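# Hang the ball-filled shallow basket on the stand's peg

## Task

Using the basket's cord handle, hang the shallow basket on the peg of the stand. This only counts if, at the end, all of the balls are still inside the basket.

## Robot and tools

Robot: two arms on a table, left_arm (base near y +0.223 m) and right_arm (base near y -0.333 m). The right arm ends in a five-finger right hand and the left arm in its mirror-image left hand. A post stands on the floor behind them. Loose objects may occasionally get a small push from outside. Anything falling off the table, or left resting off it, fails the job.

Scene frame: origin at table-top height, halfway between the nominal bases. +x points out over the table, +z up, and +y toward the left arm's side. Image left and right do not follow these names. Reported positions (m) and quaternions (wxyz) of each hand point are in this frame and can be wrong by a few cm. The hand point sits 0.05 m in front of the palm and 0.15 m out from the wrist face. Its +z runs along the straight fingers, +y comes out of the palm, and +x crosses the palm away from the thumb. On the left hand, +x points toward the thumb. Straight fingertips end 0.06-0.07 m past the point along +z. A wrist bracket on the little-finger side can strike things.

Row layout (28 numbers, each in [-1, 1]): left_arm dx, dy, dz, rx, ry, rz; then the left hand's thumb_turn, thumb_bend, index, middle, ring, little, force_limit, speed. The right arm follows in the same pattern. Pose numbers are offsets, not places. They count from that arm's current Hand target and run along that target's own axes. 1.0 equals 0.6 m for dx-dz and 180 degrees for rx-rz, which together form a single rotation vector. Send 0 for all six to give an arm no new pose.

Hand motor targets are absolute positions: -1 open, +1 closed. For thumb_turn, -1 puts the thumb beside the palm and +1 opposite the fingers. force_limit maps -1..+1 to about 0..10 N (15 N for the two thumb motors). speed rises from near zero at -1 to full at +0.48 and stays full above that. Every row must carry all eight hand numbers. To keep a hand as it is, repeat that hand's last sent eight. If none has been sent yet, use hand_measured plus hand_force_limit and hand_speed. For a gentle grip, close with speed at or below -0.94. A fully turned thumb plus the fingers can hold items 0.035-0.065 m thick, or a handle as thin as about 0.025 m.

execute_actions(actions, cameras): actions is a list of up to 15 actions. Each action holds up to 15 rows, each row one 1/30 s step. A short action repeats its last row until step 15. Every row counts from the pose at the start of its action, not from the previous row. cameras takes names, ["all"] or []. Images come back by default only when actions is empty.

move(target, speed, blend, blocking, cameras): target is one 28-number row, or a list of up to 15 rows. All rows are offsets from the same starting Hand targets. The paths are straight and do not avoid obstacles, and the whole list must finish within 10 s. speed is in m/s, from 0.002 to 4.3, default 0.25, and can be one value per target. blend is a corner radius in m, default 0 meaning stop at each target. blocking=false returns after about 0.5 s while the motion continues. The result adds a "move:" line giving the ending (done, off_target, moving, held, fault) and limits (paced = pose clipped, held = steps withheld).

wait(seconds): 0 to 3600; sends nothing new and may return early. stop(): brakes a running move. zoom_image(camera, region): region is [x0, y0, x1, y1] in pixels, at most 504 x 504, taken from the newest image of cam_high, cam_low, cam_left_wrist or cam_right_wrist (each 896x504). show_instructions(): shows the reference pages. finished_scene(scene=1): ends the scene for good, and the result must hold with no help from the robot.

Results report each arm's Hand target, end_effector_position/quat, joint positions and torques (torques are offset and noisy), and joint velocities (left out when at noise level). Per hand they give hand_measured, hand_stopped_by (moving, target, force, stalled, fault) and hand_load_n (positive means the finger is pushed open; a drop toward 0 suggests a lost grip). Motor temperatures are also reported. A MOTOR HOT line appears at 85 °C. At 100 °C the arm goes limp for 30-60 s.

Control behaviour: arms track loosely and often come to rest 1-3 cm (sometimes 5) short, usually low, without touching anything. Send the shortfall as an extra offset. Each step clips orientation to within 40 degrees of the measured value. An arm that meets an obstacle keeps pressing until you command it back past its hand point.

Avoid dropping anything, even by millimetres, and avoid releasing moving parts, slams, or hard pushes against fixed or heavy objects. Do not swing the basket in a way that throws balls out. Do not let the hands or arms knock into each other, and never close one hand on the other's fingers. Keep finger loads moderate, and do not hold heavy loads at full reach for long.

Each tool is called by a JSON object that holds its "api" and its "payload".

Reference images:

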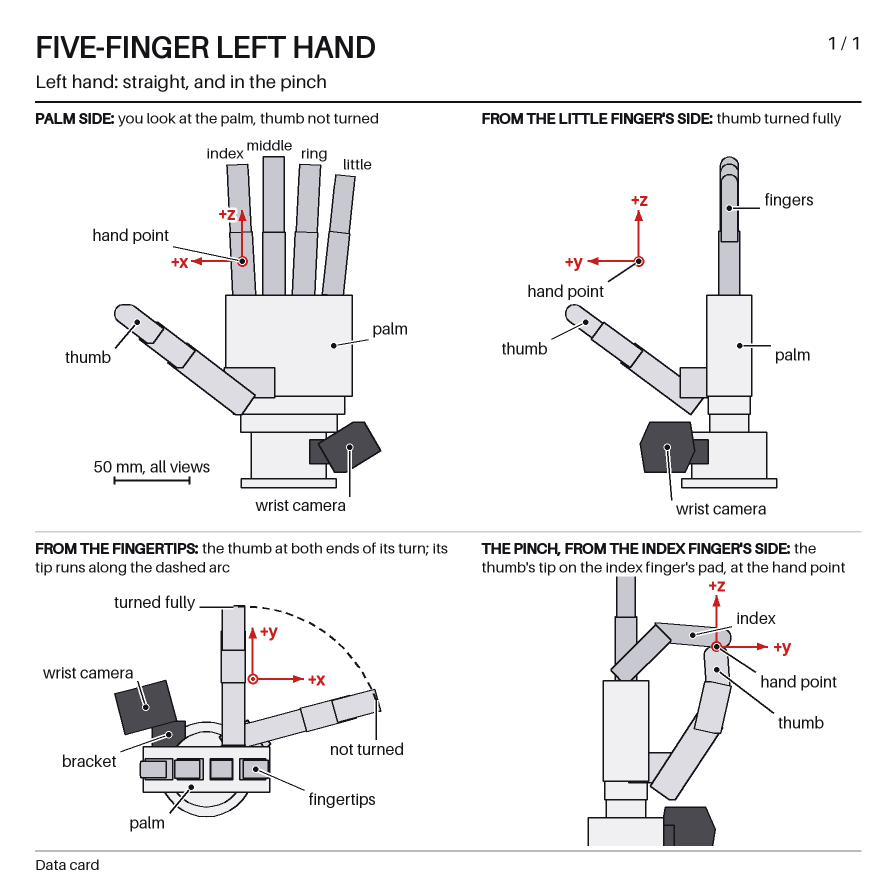

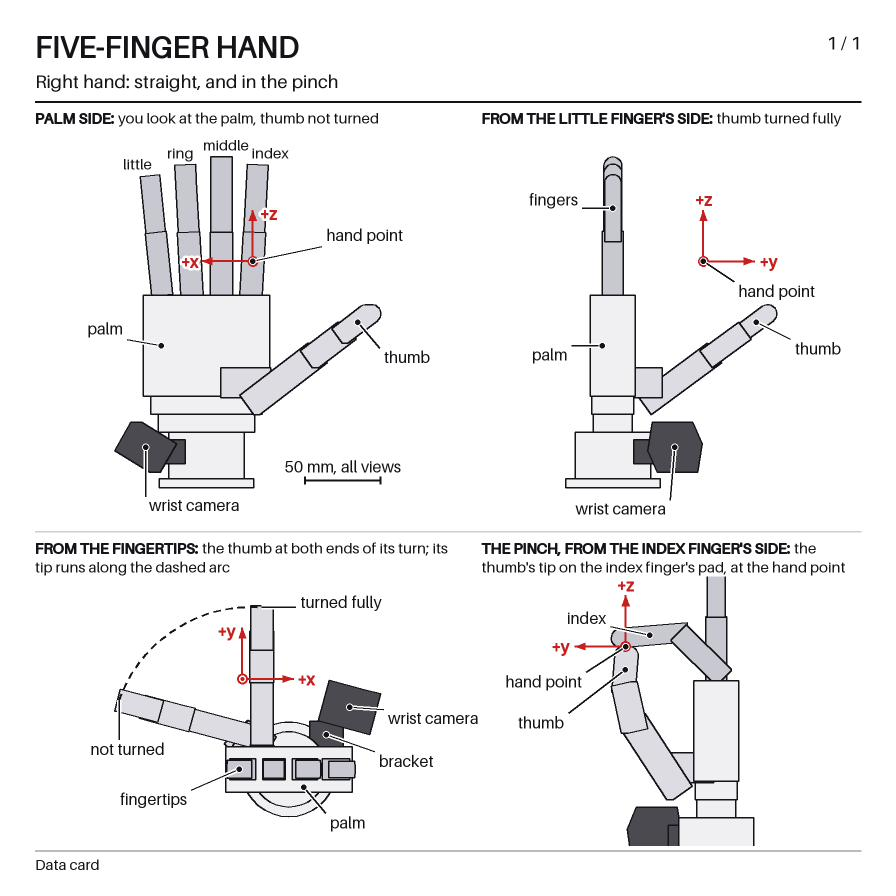

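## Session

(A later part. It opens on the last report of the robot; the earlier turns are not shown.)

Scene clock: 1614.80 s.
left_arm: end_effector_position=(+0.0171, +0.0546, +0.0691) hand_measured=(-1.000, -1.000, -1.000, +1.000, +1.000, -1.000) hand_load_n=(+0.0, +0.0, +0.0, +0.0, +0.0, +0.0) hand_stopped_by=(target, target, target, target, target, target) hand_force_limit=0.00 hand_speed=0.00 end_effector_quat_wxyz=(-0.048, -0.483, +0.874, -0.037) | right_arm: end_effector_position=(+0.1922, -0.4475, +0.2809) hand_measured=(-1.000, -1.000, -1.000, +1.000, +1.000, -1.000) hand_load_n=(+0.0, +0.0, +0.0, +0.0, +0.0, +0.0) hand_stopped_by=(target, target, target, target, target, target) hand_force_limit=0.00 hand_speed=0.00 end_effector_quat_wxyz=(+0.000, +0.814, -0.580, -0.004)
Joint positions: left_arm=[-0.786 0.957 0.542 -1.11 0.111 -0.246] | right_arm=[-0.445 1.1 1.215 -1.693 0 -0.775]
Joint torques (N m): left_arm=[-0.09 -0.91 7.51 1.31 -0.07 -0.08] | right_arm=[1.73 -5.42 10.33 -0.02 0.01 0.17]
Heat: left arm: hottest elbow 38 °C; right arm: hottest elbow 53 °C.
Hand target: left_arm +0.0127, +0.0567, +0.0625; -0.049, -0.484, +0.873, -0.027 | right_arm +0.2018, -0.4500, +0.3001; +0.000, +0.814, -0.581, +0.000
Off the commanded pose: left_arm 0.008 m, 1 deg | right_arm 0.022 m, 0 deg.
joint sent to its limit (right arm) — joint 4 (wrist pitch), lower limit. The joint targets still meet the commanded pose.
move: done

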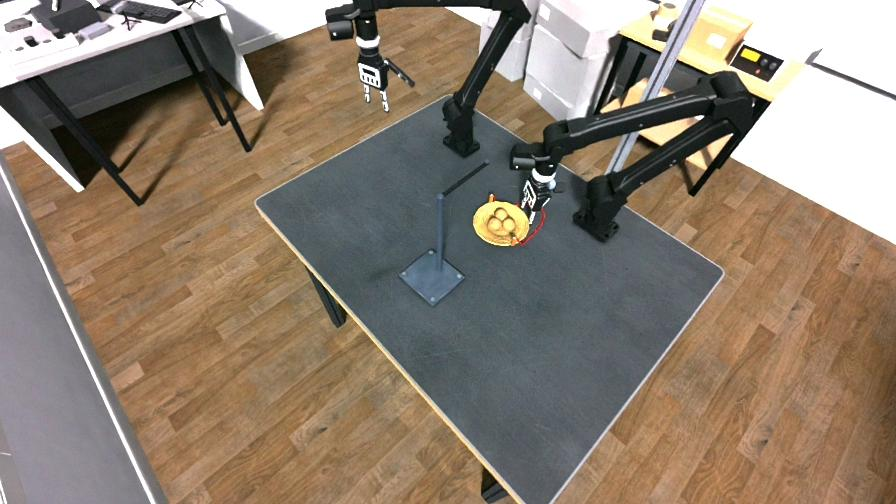

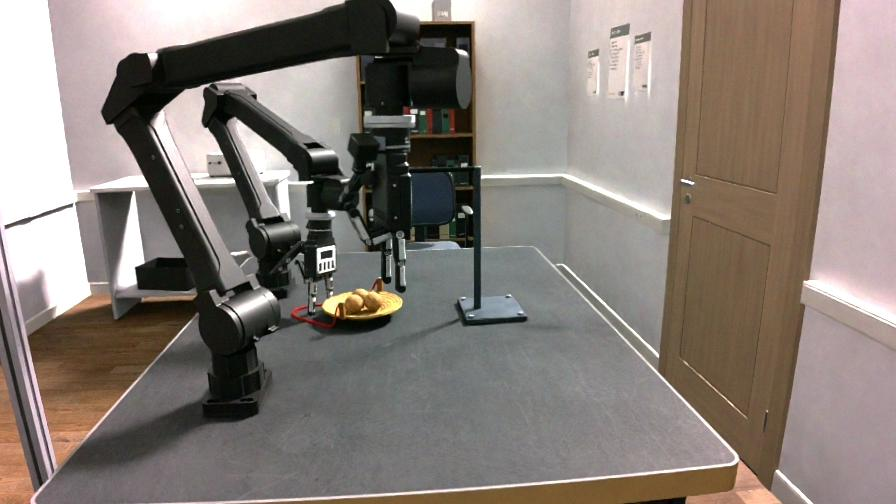

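{"api": "move", "payload": {"target": [[-0.0177,0.0769,0.0013,0.004,0,-0.0364,-1,-1,-1,1,1,-1,0,0,0,0,0,0,0,0,-1,-1,-1,1,1,-1,0,0]], "speed": 0.04, "cameras": ["cam_high","cam_low","cam_left_wrist"]}}

{"api": "zoom_image", "payload": {"camera": "cam_high", "region": [480, 170, 580, 250]}}

{"api": "zoom_image", "payload": {"camera": "cam_low", "region": [270, 250, 400, 340]}}

Scene clock: 1638.63 s.
left_arm: end_effector_position=(-0.0177, +0.0849, +0.0645) hand_measured=(-1.000, -1.000, -1.000, +1.000, +1.000, -1.000) hand_load_n=(+0.0, +0.0, +0.0, +0.0, +0.0, +0.0) hand_stopped_by=(target, target, target, target, target, target) hand_force_limit=0.00 hand_speed=0.00 end_effector_quat_wxyz=(-0.047, -0.524, +0.850, -0.037) | right_arm: end_effector_position=(+0.1922, -0.4475, +0.2809) hand_measured=(-1.000, -1.000, -1.000, +1.000, +1.000, -1.000) hand_load_n=(+0.0, +0.0, +0.0, +0.0, +0.0, +0.0) hand_stopped_by=(target, target, target, target, target, target) hand_force_limit=0.00 hand_speed=0.00 end_effector_quat_wxyz=(+0.000, +0.814, -0.580, -0.004)
Joint positions: left_arm=[-0.786 0.76 0.439 -1.197 0.108 -0.341] | right_arm=[-0.445 1.1 1.215 -1.693 0 -0.775]
Joint torques (N m): left_arm=[1.73 -0.38 7.73 0.69 -0.07 -0.07] | right_arm=[1.03 -4.84 10.19 0.21 0.03 0.16]
Heat: left arm: hottest elbow 39 °C; right arm: hottest elbow 53 °C.
Hand target: left_arm -0.0209, +0.0900, +0.0604; -0.047, -0.533, +0.844, -0.030 | right_arm +0.2018, -0.4500, +0.3001; +0.000, +0.814, -0.581, +0.000
Off the commanded pose: left_arm 0.007 m, 1 deg | right_arm 0.022 m, 0 deg.
joint sent to its limit (right arm) — joint 4 (wrist pitch), lower limit. The joint targets still meet the commanded pose.
move: done

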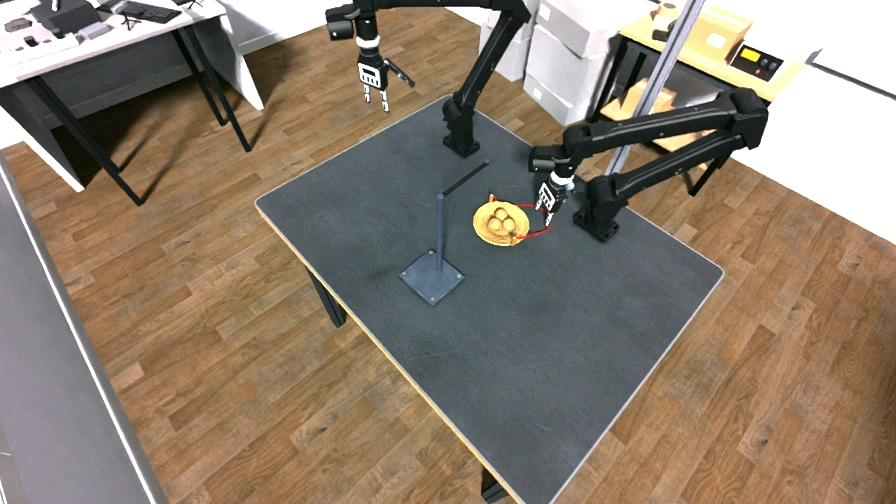

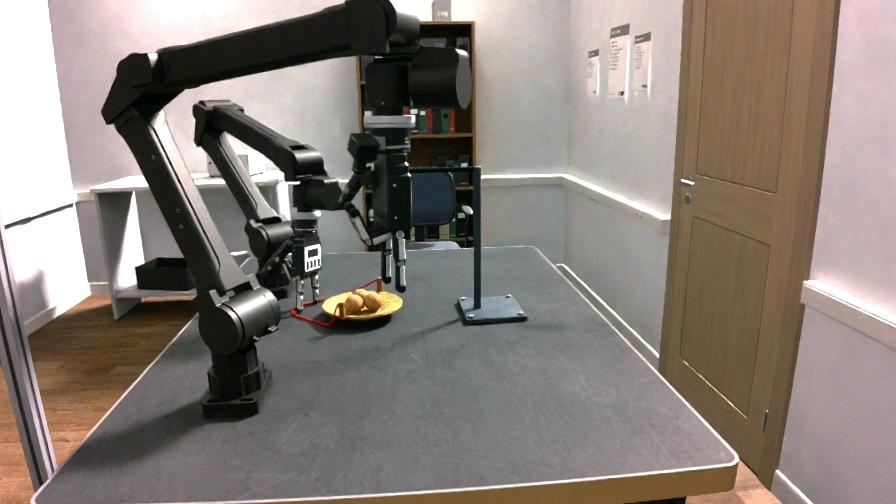

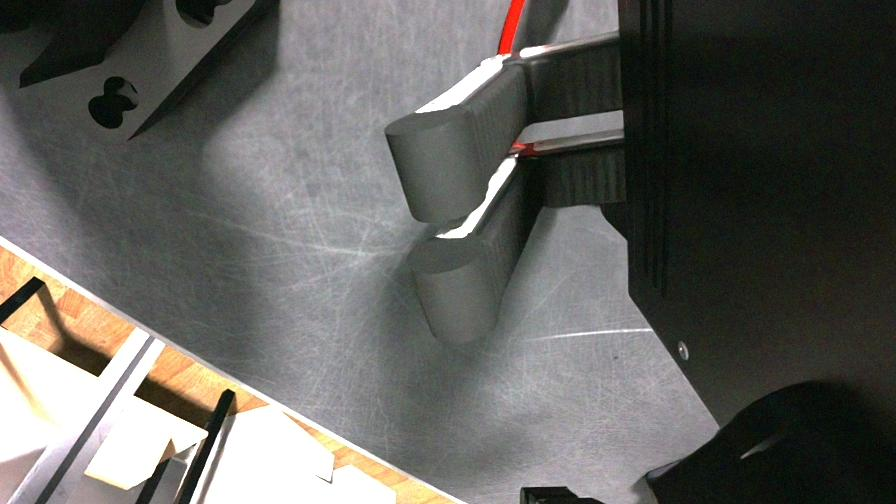

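Scaled by 5.040 from the camera's image (finer frame: 1280x720).

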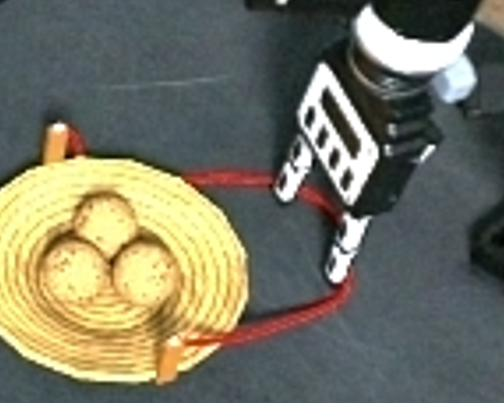

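Scaled by 3.877 from the camera's image (finer frame: 1280x720).

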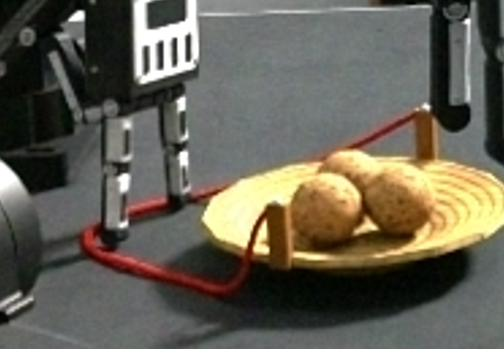

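{"api": "move", "payload": {"target": [[0,-0.0312,0.0012,0,0,0,-1,-1,-0.75,1,1,-0.75,0,-0.85,0,0,0,0,0,0,-1,-1,-1,1,1,-1,0,0]], "speed": 0.03, "cameras": ["cam_high","cam_low"]}}

{"api": "zoom_image", "payload": {"camera": "cam_high", "region": [480, 170, 580, 250]}}

{"api": "zoom_image", "payload": {"camera": "cam_low", "region": [280, 250, 400, 340]}}

Scene clock: 1681.07 s.
left_arm: end_effector_position=(-0.0074, +0.0823, +0.0593) hand_measured=(-1.000, -1.000, -0.750, +1.000, +1.000, -0.750) hand_load_n=(+0.0, +0.0, +0.0, +0.0, +0.0, -1.5) hand_stopped_by=(target, target, target, target, target, target) hand_force_limit=0.00 hand_speed=-0.85 end_effector_quat_wxyz=(-0.046, -0.534, +0.844, -0.034) | right_arm: end_effector_position=(+0.1922, -0.4475, +0.2809) hand_measured=(-1.000, -1.000, -1.000, +1.000, +1.000, -1.000) hand_load_n=(+0.0, +0.0, +0.0, +0.0, +0.0, +0.0) hand_stopped_by=(target, target, target, target, target, target) hand_force_limit=0.00 hand_speed=0.00 end_effector_quat_wxyz=(+0.000, +0.814, -0.580, -0.004)
Joint positions: left_arm=[-0.751 0.809 0.444 -1.162 0.106 -0.328] | right_arm=[-0.445 1.1 1.215 -1.693 0 -0.775]
Joint torques (N m): left_arm=[1.9 1.38 9.48 1.09 0.05 0.13] | right_arm=[1.32 -4.89 10.52 0.03 -0.07 0.19]
Heat: left arm: hottest elbow 41 °C; right arm: hottest elbow 54 °C.
Hand target: left_arm -0.0040, +0.0818, +0.0598; -0.047, -0.533, +0.844, -0.030 | right_arm +0.2018, -0.4500, +0.3001; +0.000, +0.814, -0.581, +0.000
Off the commanded pose: left_arm 0.003 m, 0 deg | right_arm 0.022 m, 0 deg.
joint sent to its limit (right arm) — joint 4 (wrist pitch), lower limit. The joint targets still meet the commanded pose.
move: done

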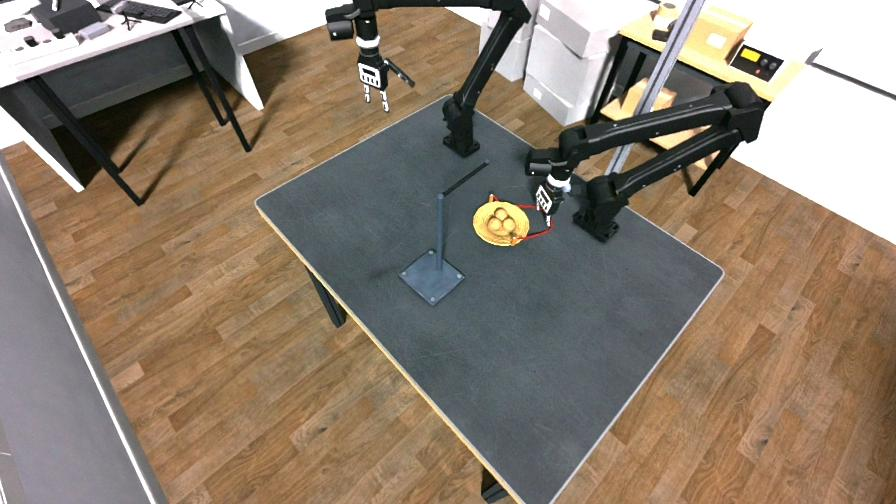

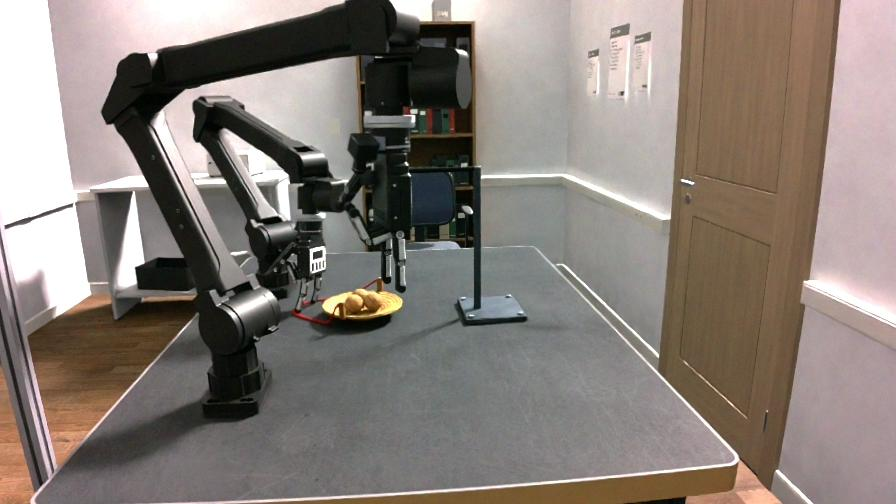

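Scaled by 5.040 from the camera's image (finer frame: 1280x720).

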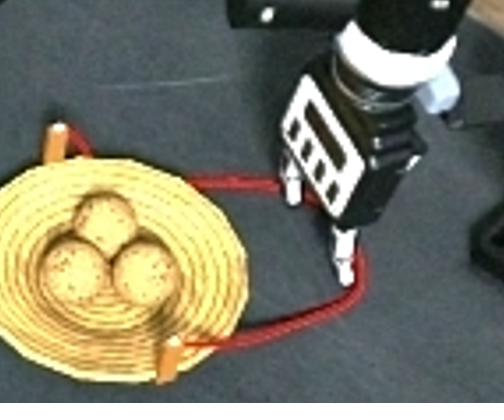

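Scaled by 4.200 from the camera's image (finer frame: 1280x720).

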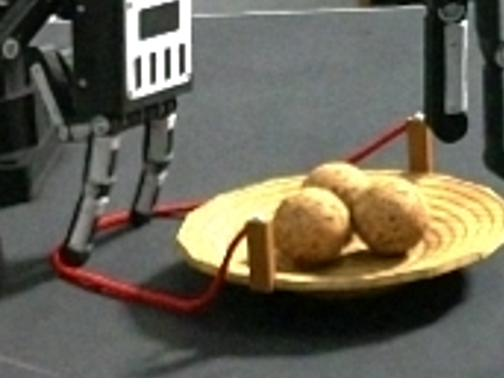

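{"api": "move", "payload": {"target": [[0,-0.0285,0.0075,0,0,0,-1,-1,-0.5,1,1,-0.5,0,-0.85,0,0,0,0,0,0,-1,-1,-1,1,1,-1,0,0]], "speed": 0.03, "cameras": ["cam_high","cam_low"]}}

{"api": "zoom_image", "payload": {"camera": "cam_high", "region": [480, 170, 580, 250]}}

{"api": "zoom_image", "payload": {"camera": "cam_low", "region": [280, 250, 400, 340]}}

Scene clock: 1694.70 s.
left_arm: end_effector_position=(+0.0061, +0.0764, +0.0527) hand_measured=(-1.000, -1.000, -0.500, +1.000, +1.000, -0.500) hand_load_n=(+0.0, +0.0, +0.0, +0.0, +0.0, -1.5) hand_stopped_by=(target, target, target, target, target, target) hand_force_limit=0.00 hand_speed=-0.85 end_effector_quat_wxyz=(-0.046, -0.533, +0.844, -0.030) | right_arm: end_effector_position=(+0.1922, -0.4475, +0.2809) hand_measured=(-1.000, -1.000, -1.000, +1.000, +1.000, -1.000) hand_load_n=(+0.0, +0.0, +0.0, +0.5, +0.0, +0.0) hand_stopped_by=(target, target, target, target, target, target) hand_force_limit=0.00 hand_speed=0.00 end_effector_quat_wxyz=(+0.000, +0.814, -0.580, -0.004)
Joint positions: left_arm=[-0.726 0.884 0.458 -1.109 0.105 -0.301] | right_arm=[-0.445 1.1 1.215 -1.693 0 -0.775]
Joint torques (N m): left_arm=[1.9 0.56 9.78 0.98 0.13 0.11] | right_arm=[0.5 -5.13 10.35 -0.03 -0.06 0.1]
Heat: left arm: hottest elbow 41 °C; right arm: hottest elbow 54 °C.
Hand target: left_arm +0.0112, +0.0741, +0.0552; -0.047, -0.533, +0.844, -0.030 | right_arm +0.2018, -0.4500, +0.3001; +0.000, +0.814, -0.581, +0.000
Off the commanded pose: left_arm 0.006 m, 0 deg | right_arm 0.022 m, 0 deg.
joint sent to its limit (right arm) — joint 4 (wrist pitch), lower limit. The joint targets still meet the commanded pose.
move: done

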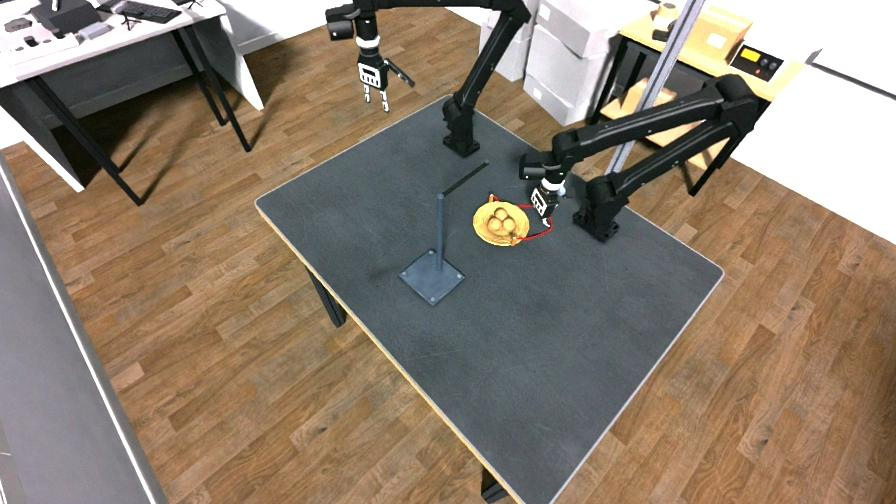

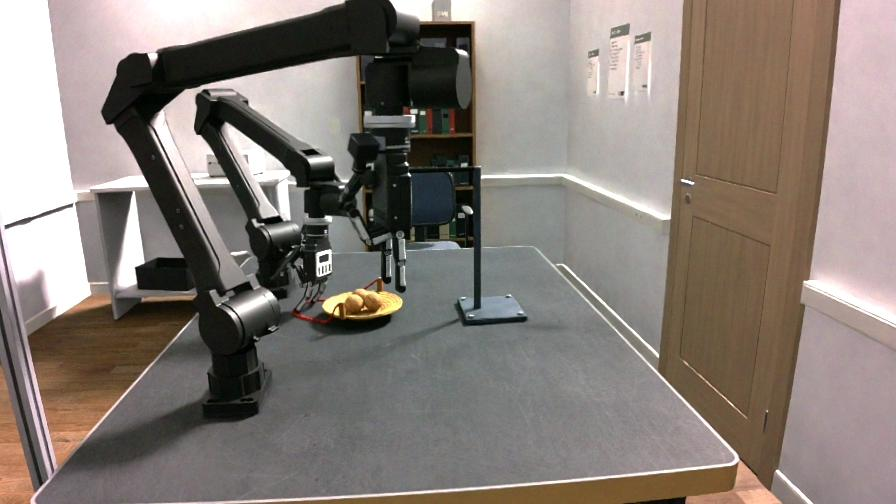

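Scaled by 5.040 from the camera's image (finer frame: 1280x720).

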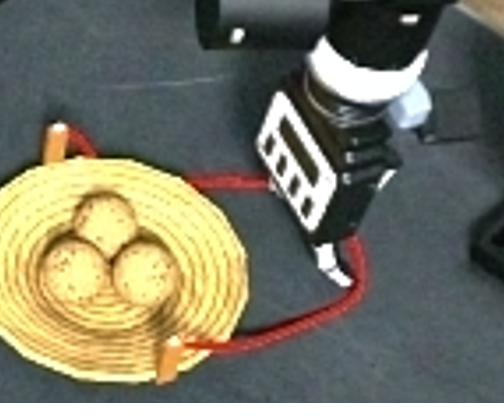

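Scaled by 4.200 from the camera's image (finer frame: 1280x720).

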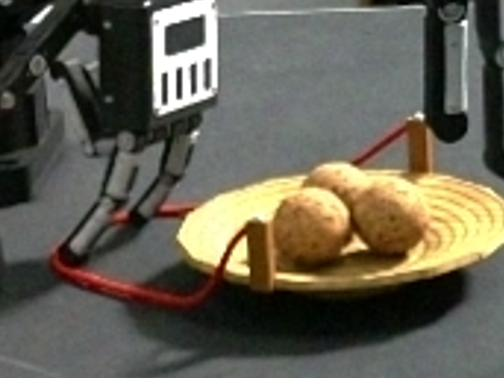

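{"api": "move", "payload": {"target": [[0,0.028,-0.001,0,0,0,-1,-1,-0.5,1,1,-0.5,0,-0.85,0,0,0,0,0,0,-1,-1,-1,1,1,-1,0,0]], "speed": 0.03, "cameras": ["cam_high","cam_low"]}}

{"api": "zoom_image", "payload": {"camera": "cam_high", "region": [480, 170, 580, 250]}}

{"api": "zoom_image", "payload": {"camera": "cam_low", "region": [280, 250, 400, 340]}}

Scene clock: 1709.67 s.
left_arm: end_effector_position=(+0.0025, +0.0785, +0.0585) hand_measured=(-1.000, -1.000, -0.500, +1.000, +1.000, -0.500) hand_load_n=(+0.0, +0.0, +0.0, +0.0, +0.0, +0.0) hand_stopped_by=(target, target, target, target, target, target) hand_force_limit=0.00 hand_speed=-0.85 end_effector_quat_wxyz=(-0.045, -0.533, +0.844, -0.036) | right_arm: end_effector_position=(+0.1922, -0.4475, +0.2809) hand_measured=(-1.000, -1.000, -1.000, +1.000, +1.000, -1.000) hand_load_n=(+0.0, +0.0, +0.0, +0.0, +0.0, +0.0) hand_stopped_by=(target, target, target, target, target, target) hand_force_limit=0.00 hand_speed=0.00 end_effector_quat_wxyz=(+0.000, +0.814, -0.580, -0.004)
Joint positions: left_arm=[-0.73 0.845 0.458 -1.137 0.105 -0.305] | right_arm=[-0.445 1.1 1.215 -1.693 0 -0.775]
Joint torques (N m): left_arm=[-0.09 -1.08 7.69 0.7 0.1 -0.09] | right_arm=[1.14 -5.42 10.26 0.05 -0.01 0.14]
Heat: left arm: hottest elbow 42 °C; right arm: hottest elbow 54 °C.
Hand target: left_arm -0.0039, +0.0814, +0.0558; -0.047, -0.533, +0.844, -0.030 | right_arm +0.2018, -0.4500, +0.3001; +0.000, +0.814, -0.581, +0.000
Off the commanded pose: left_arm 0.008 m, 1 deg | right_arm 0.022 m, 0 deg.
joint sent to its limit (right arm) — joint 4 (wrist pitch), lower limit. The joint targets still meet the commanded pose.
move: done

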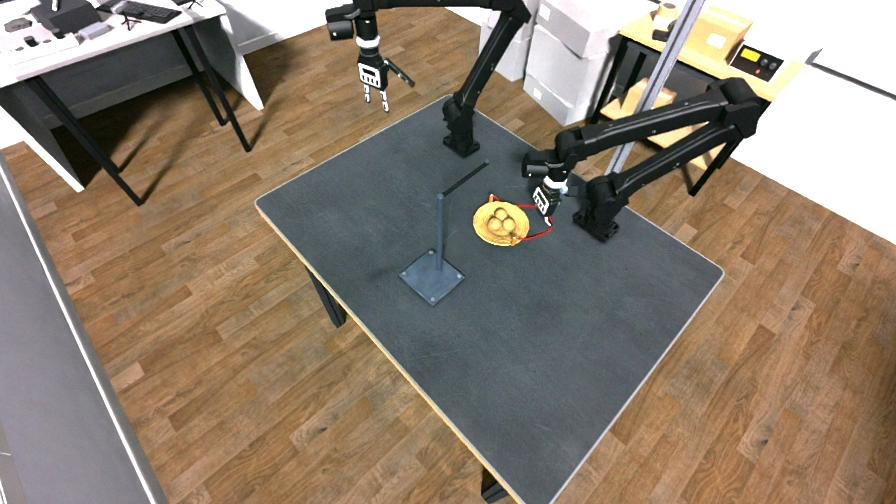

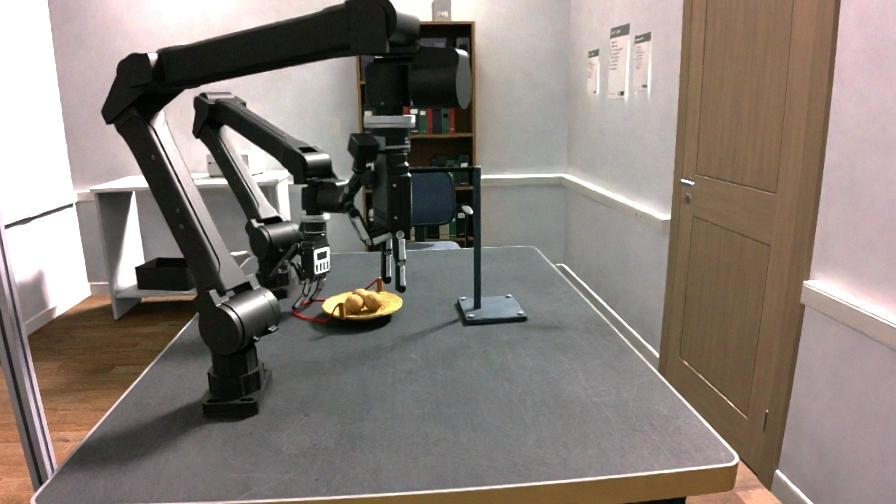

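Scaled by 5.040 from the camera's image (finer frame: 1280x720).

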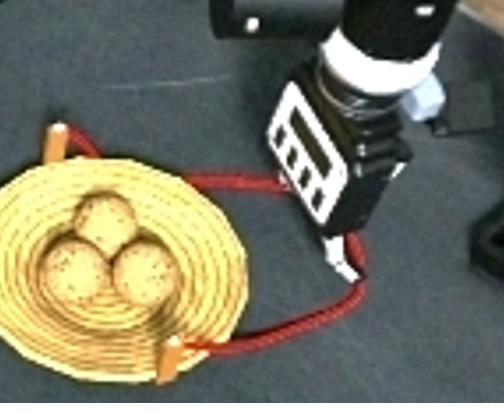

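Scaled by 4.200 from the camera's image (finer frame: 1280x720).

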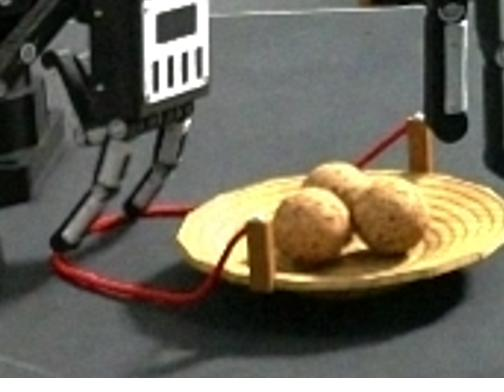

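{"api": "move", "payload": {"target": [[0,-0.02,0,0,0,0,-1,-1,-0.5,1,1,-0.5,0,-0.85,0,0,0,0,0,0,-1,-1,-1,1,1,-1,0,0],[0,-0.02,0.0108,0,0,0,-1,-1,-0.5,1,1,-0.5,0,-0.85,0,0,0,0,0,0,-1,-1,-1,1,1,-1,0,0]], "speed": 0.04, "cameras": ["cam_high","cam_low"]}}

{"api": "zoom_image", "payload": {"camera": "cam_high", "region": [480, 170, 580, 250]}}

{"api": "zoom_image", "payload": {"camera": "cam_low", "region": [280, 250, 400, 340]}}

Scene clock: 1727.10 s.
left_arm: end_effector_position=(+0.0060, +0.0753, +0.0530) hand_measured=(-1.000, -1.000, -0.500, +1.000, +1.000, -0.500) hand_load_n=(+0.0, +0.0, -0.5, +0.0, +0.5, -1.5) hand_stopped_by=(target, target, target, target, target, target) hand_force_limit=0.00 hand_speed=-0.85 end_effector_quat_wxyz=(-0.046, -0.533, +0.844, -0.032) | right_arm: end_effector_position=(+0.1922, -0.4475, +0.2809) hand_measured=(-1.000, -1.000, -1.000, +1.000, +1.000, -1.000) hand_load_n=(+0.0, +0.0, +0.0, +0.0, +0.0, +0.0) hand_stopped_by=(target, target, target, target, target, target) hand_force_limit=0.00 hand_speed=0.00 end_effector_quat_wxyz=(+0.000, +0.814, -0.580, -0.004)
Joint positions: left_arm=[-0.73 0.882 0.458 -1.107 0.105 -0.306] | right_arm=[-0.445 1.1 1.215 -1.693 0 -0.775]
Joint torques (N m): left_arm=[1.32 0.15 8.18 1.46 0.11 0.06] | right_arm=[1.26 -5.13 10.36 0.05 -0.03 0.12]
Heat: left arm: hottest elbow 42 °C; right arm: hottest elbow 54 °C.
Hand target: left_arm +0.0066, +0.0756, +0.0494; -0.047, -0.533, +0.844, -0.030 | right_arm +0.2018, -0.4500, +0.3001; +0.000, +0.814, -0.581, +0.000
Off the commanded pose: left_arm 0.004 m, 0 deg | right_arm 0.022 m, 0 deg.
joint sent to its limit (right arm) — joint 4 (wrist pitch), lower limit. The joint targets still meet the commanded pose.
move: done

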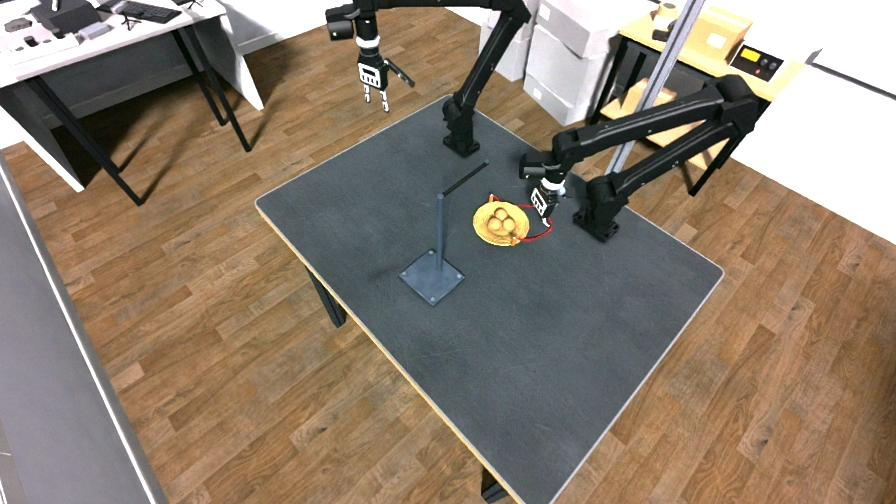

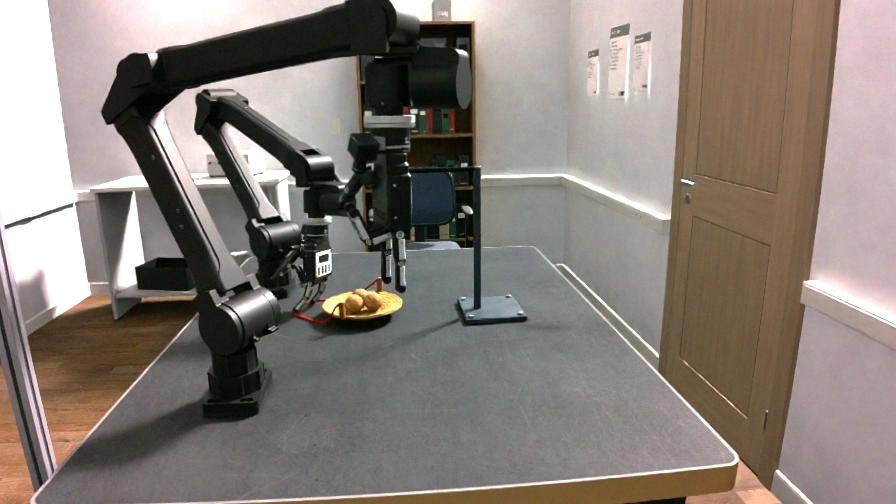

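Scaled by 5.040 from the camera's image (finer frame: 1280x720).

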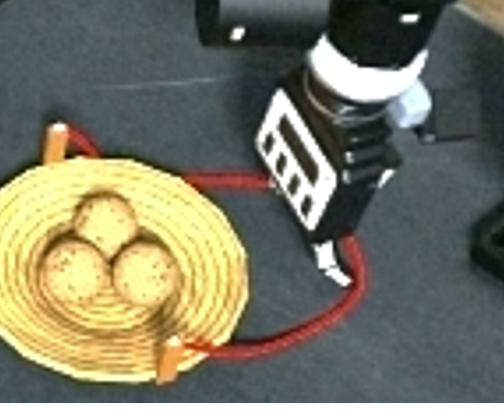

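Scaled by 4.200 from the camera's image (finer frame: 1280x720).

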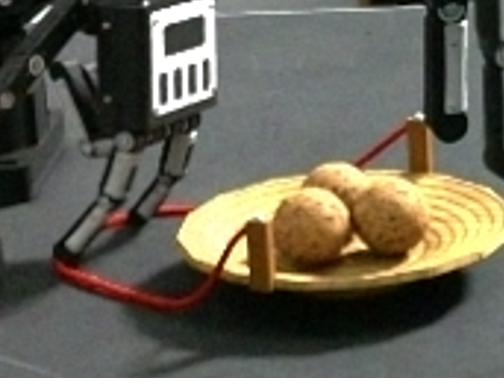

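{"api": "move", "payload": {"target": [[0,0.04,0.004,0,0,0,-1,-1,-0.5,1,1,-0.5,0,-0.85,0,0,0,0,0,0,-1,-1,-1,1,1,-1,0,0]], "speed": 0.04, "cameras": ["cam_high","cam_low"]}}

{"api": "zoom_image", "payload": {"camera": "cam_high", "region": [480, 170, 580, 250]}}

{"api": "zoom_image", "payload": {"camera": "cam_low", "region": [280, 250, 400, 340]}}

Scene clock: 1735.47 s.
left_arm: end_effector_position=(-0.0055, +0.0793, +0.0532) hand_measured=(-1.000, -1.000, -0.500, +1.000, +1.000, -0.500) hand_load_n=(+0.0, +0.0, +0.0, +0.0, +0.0, +0.0) hand_stopped_by=(target, target, target, target, target, target) hand_force_limit=0.00 hand_speed=-0.85 end_effector_quat_wxyz=(-0.044, -0.532, +0.845, -0.043) | right_arm: end_effector_position=(+0.1922, -0.4475, +0.2809) hand_measured=(-1.000, -1.000, -1.000, +1.000, +1.000, -1.000) hand_load_n=(+0.0, +0.0, +0.0, +0.0, +0.0, +0.0) hand_stopped_by=(target, target, target, target, target, target) hand_force_limit=0.00 hand_speed=0.00 end_effector_quat_wxyz=(+0.000, +0.814, -0.580, -0.004)
Joint positions: left_arm=[-0.757 0.81 0.429 -1.126 0.105 -0.331] | right_arm=[-0.445 1.1 1.215 -1.693 0 -0.775]
Joint torques (N m): left_arm=[-0.15 -0.62 7.01 0.61 0.05 -0.11] | right_arm=[1.03 -5.77 10.39 0.05 -0.01 0.19]
Heat: left arm: hottest elbow 41 °C; right arm: hottest elbow 54 °C.
Hand target: left_arm -0.0151, +0.0857, +0.0470; -0.047, -0.533, +0.844, -0.030 | right_arm +0.2018, -0.4500, +0.3001; +0.000, +0.814, -0.581, +0.000
Off the commanded pose: left_arm 0.013 m, 2 deg | right_arm 0.022 m, 0 deg.
joint sent to its limit (right arm) — joint 4 (wrist pitch), lower limit. The joint targets still meet the commanded pose.
move: off_target (left_arm)

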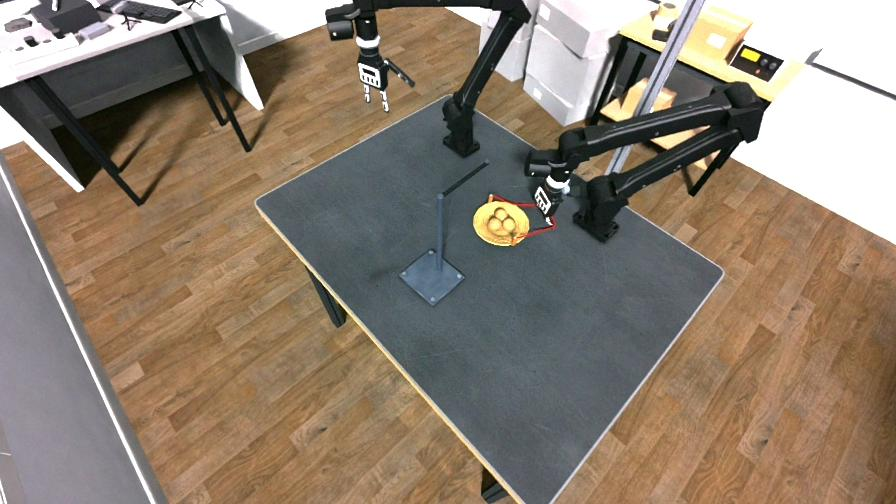

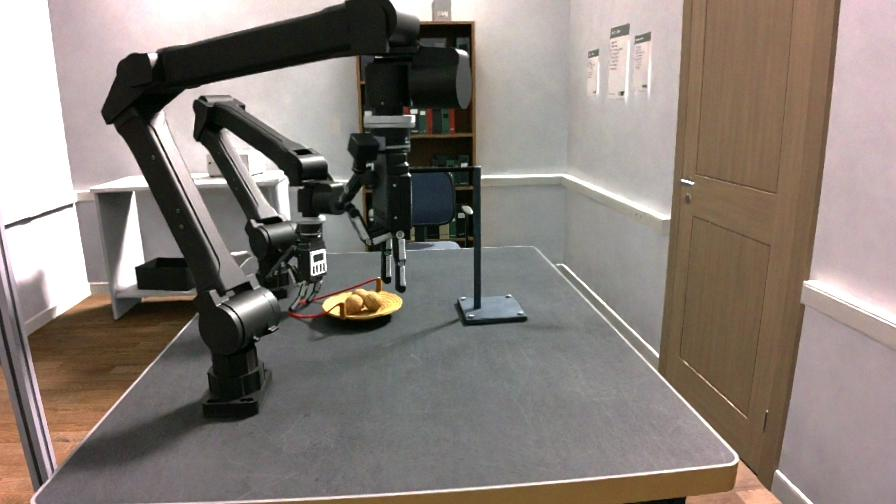

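Scaled by 5.040 from the camera's image (finer frame: 1280x720).

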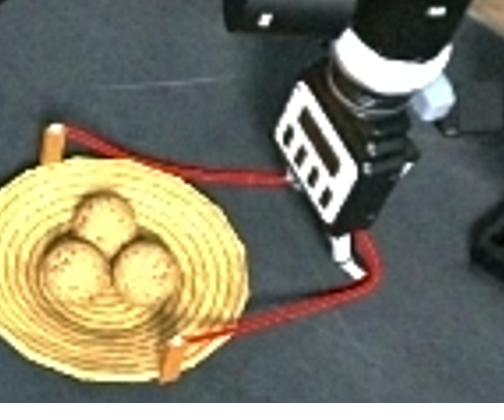

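Scaled by 4.200 from the camera's image (finer frame: 1280x720).

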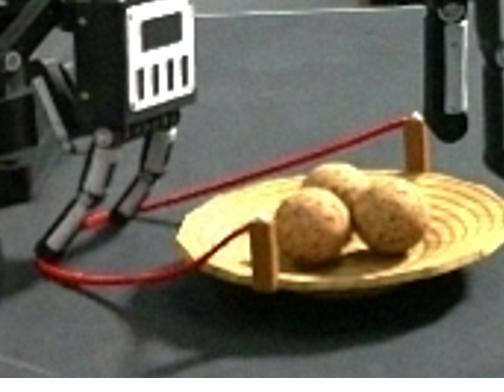

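{"api": "move", "payload": {"target": [[0,-0.005,0,0,0,0,-1,-1,-0.2,1,1,-0.2,0,-0.85,0,0,0,0,0,0,-1,-1,-1,1,1,-1,0,0]], "speed": 0.04, "cameras": ["cam_high","cam_low"]}}

{"api": "zoom_image", "payload": {"camera": "cam_high", "region": [480, 170, 580, 250]}}

{"api": "zoom_image", "payload": {"camera": "cam_low", "region": [280, 250, 400, 340]}}

Scene clock: 1752.23 s.
left_arm: end_effector_position=(-0.0060, +0.0799, +0.0526) hand_measured=(-1.000, -1.000, -0.200, +1.000, +1.000, -0.200) hand_load_n=(+0.0, +0.0, +0.0, +0.0, +0.0, +0.0) hand_stopped_by=(target, target, target, target, target, target) hand_force_limit=0.00 hand_speed=-0.85 end_effector_quat_wxyz=(-0.044, -0.532, +0.845, -0.042) | right_arm: end_effector_position=(+0.1922, -0.4475, +0.2809) hand_measured=(-1.000, -1.000, -1.000, +1.000, +1.000, -1.000) hand_load_n=(+0.0, +0.0, +0.0, +0.0, +0.0, +0.0) hand_stopped_by=(target, target, target, target, target, target) hand_force_limit=0.00 hand_speed=0.00 end_effector_quat_wxyz=(+0.000, +0.814, -0.580, -0.004)
Joint positions: left_arm=[-0.757 0.81 0.427 -1.126 0.105 -0.332] | right_arm=[-0.445 1.1 1.215 -1.693 0 -0.775]
Joint torques (N m): left_arm=[0.32 0.32 7.53 0.88 0.06 -0.05] | right_arm=[1.32 -5.01 10.22 0.09 0.02 0.11]
Heat: left arm: hottest elbow 41 °C; right arm: hottest elbow 54 °C.
Hand target: left_arm -0.0124, +0.0843, +0.0470; -0.047, -0.533, +0.844, -0.030 | right_arm +0.2018, -0.4500, +0.3001; +0.000, +0.814, -0.581, +0.000
Off the commanded pose: left_arm 0.010 m, 1 deg | right_arm 0.022 m, 0 deg.
joint sent to its limit (right arm) — joint 4 (wrist pitch), lower limit. The joint targets still meet the commanded pose.
move: done

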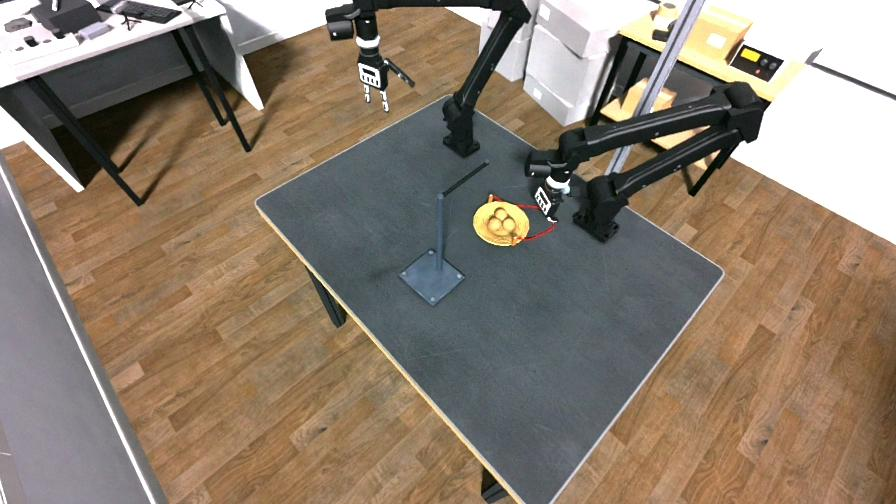

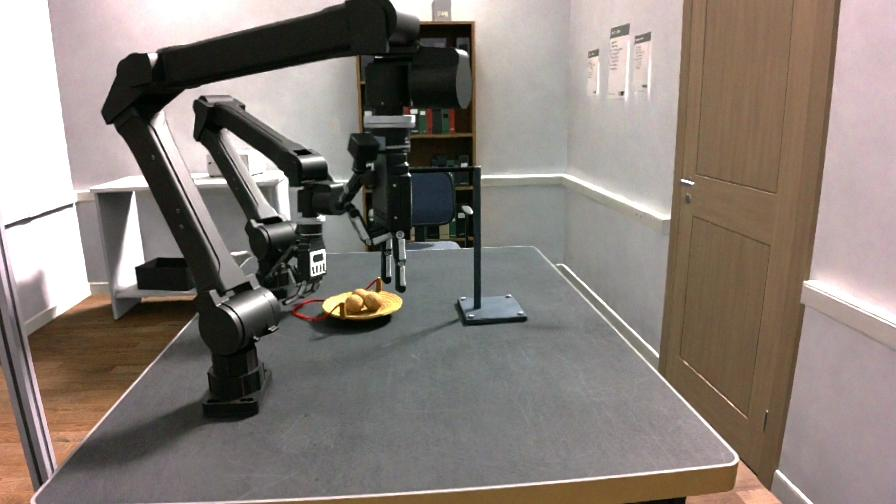

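Scaled by 5.040 from the camera's image (finer frame: 1280x720).

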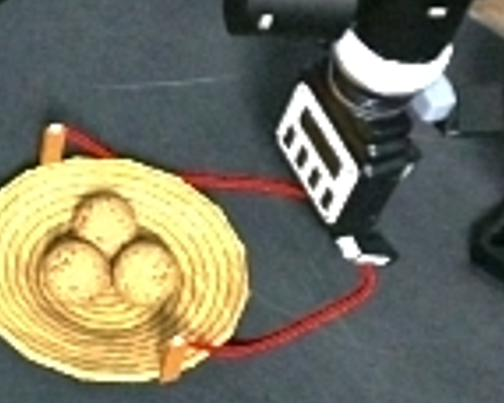

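Scaled by 4.200 from the camera's image (finer frame: 1280x720).

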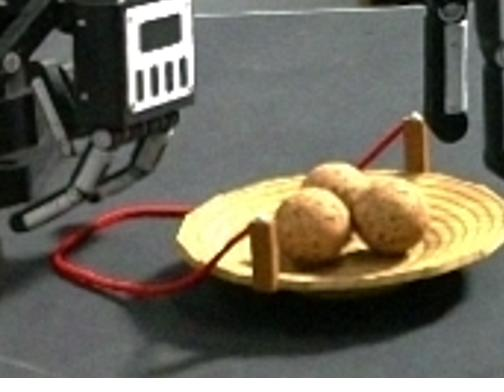

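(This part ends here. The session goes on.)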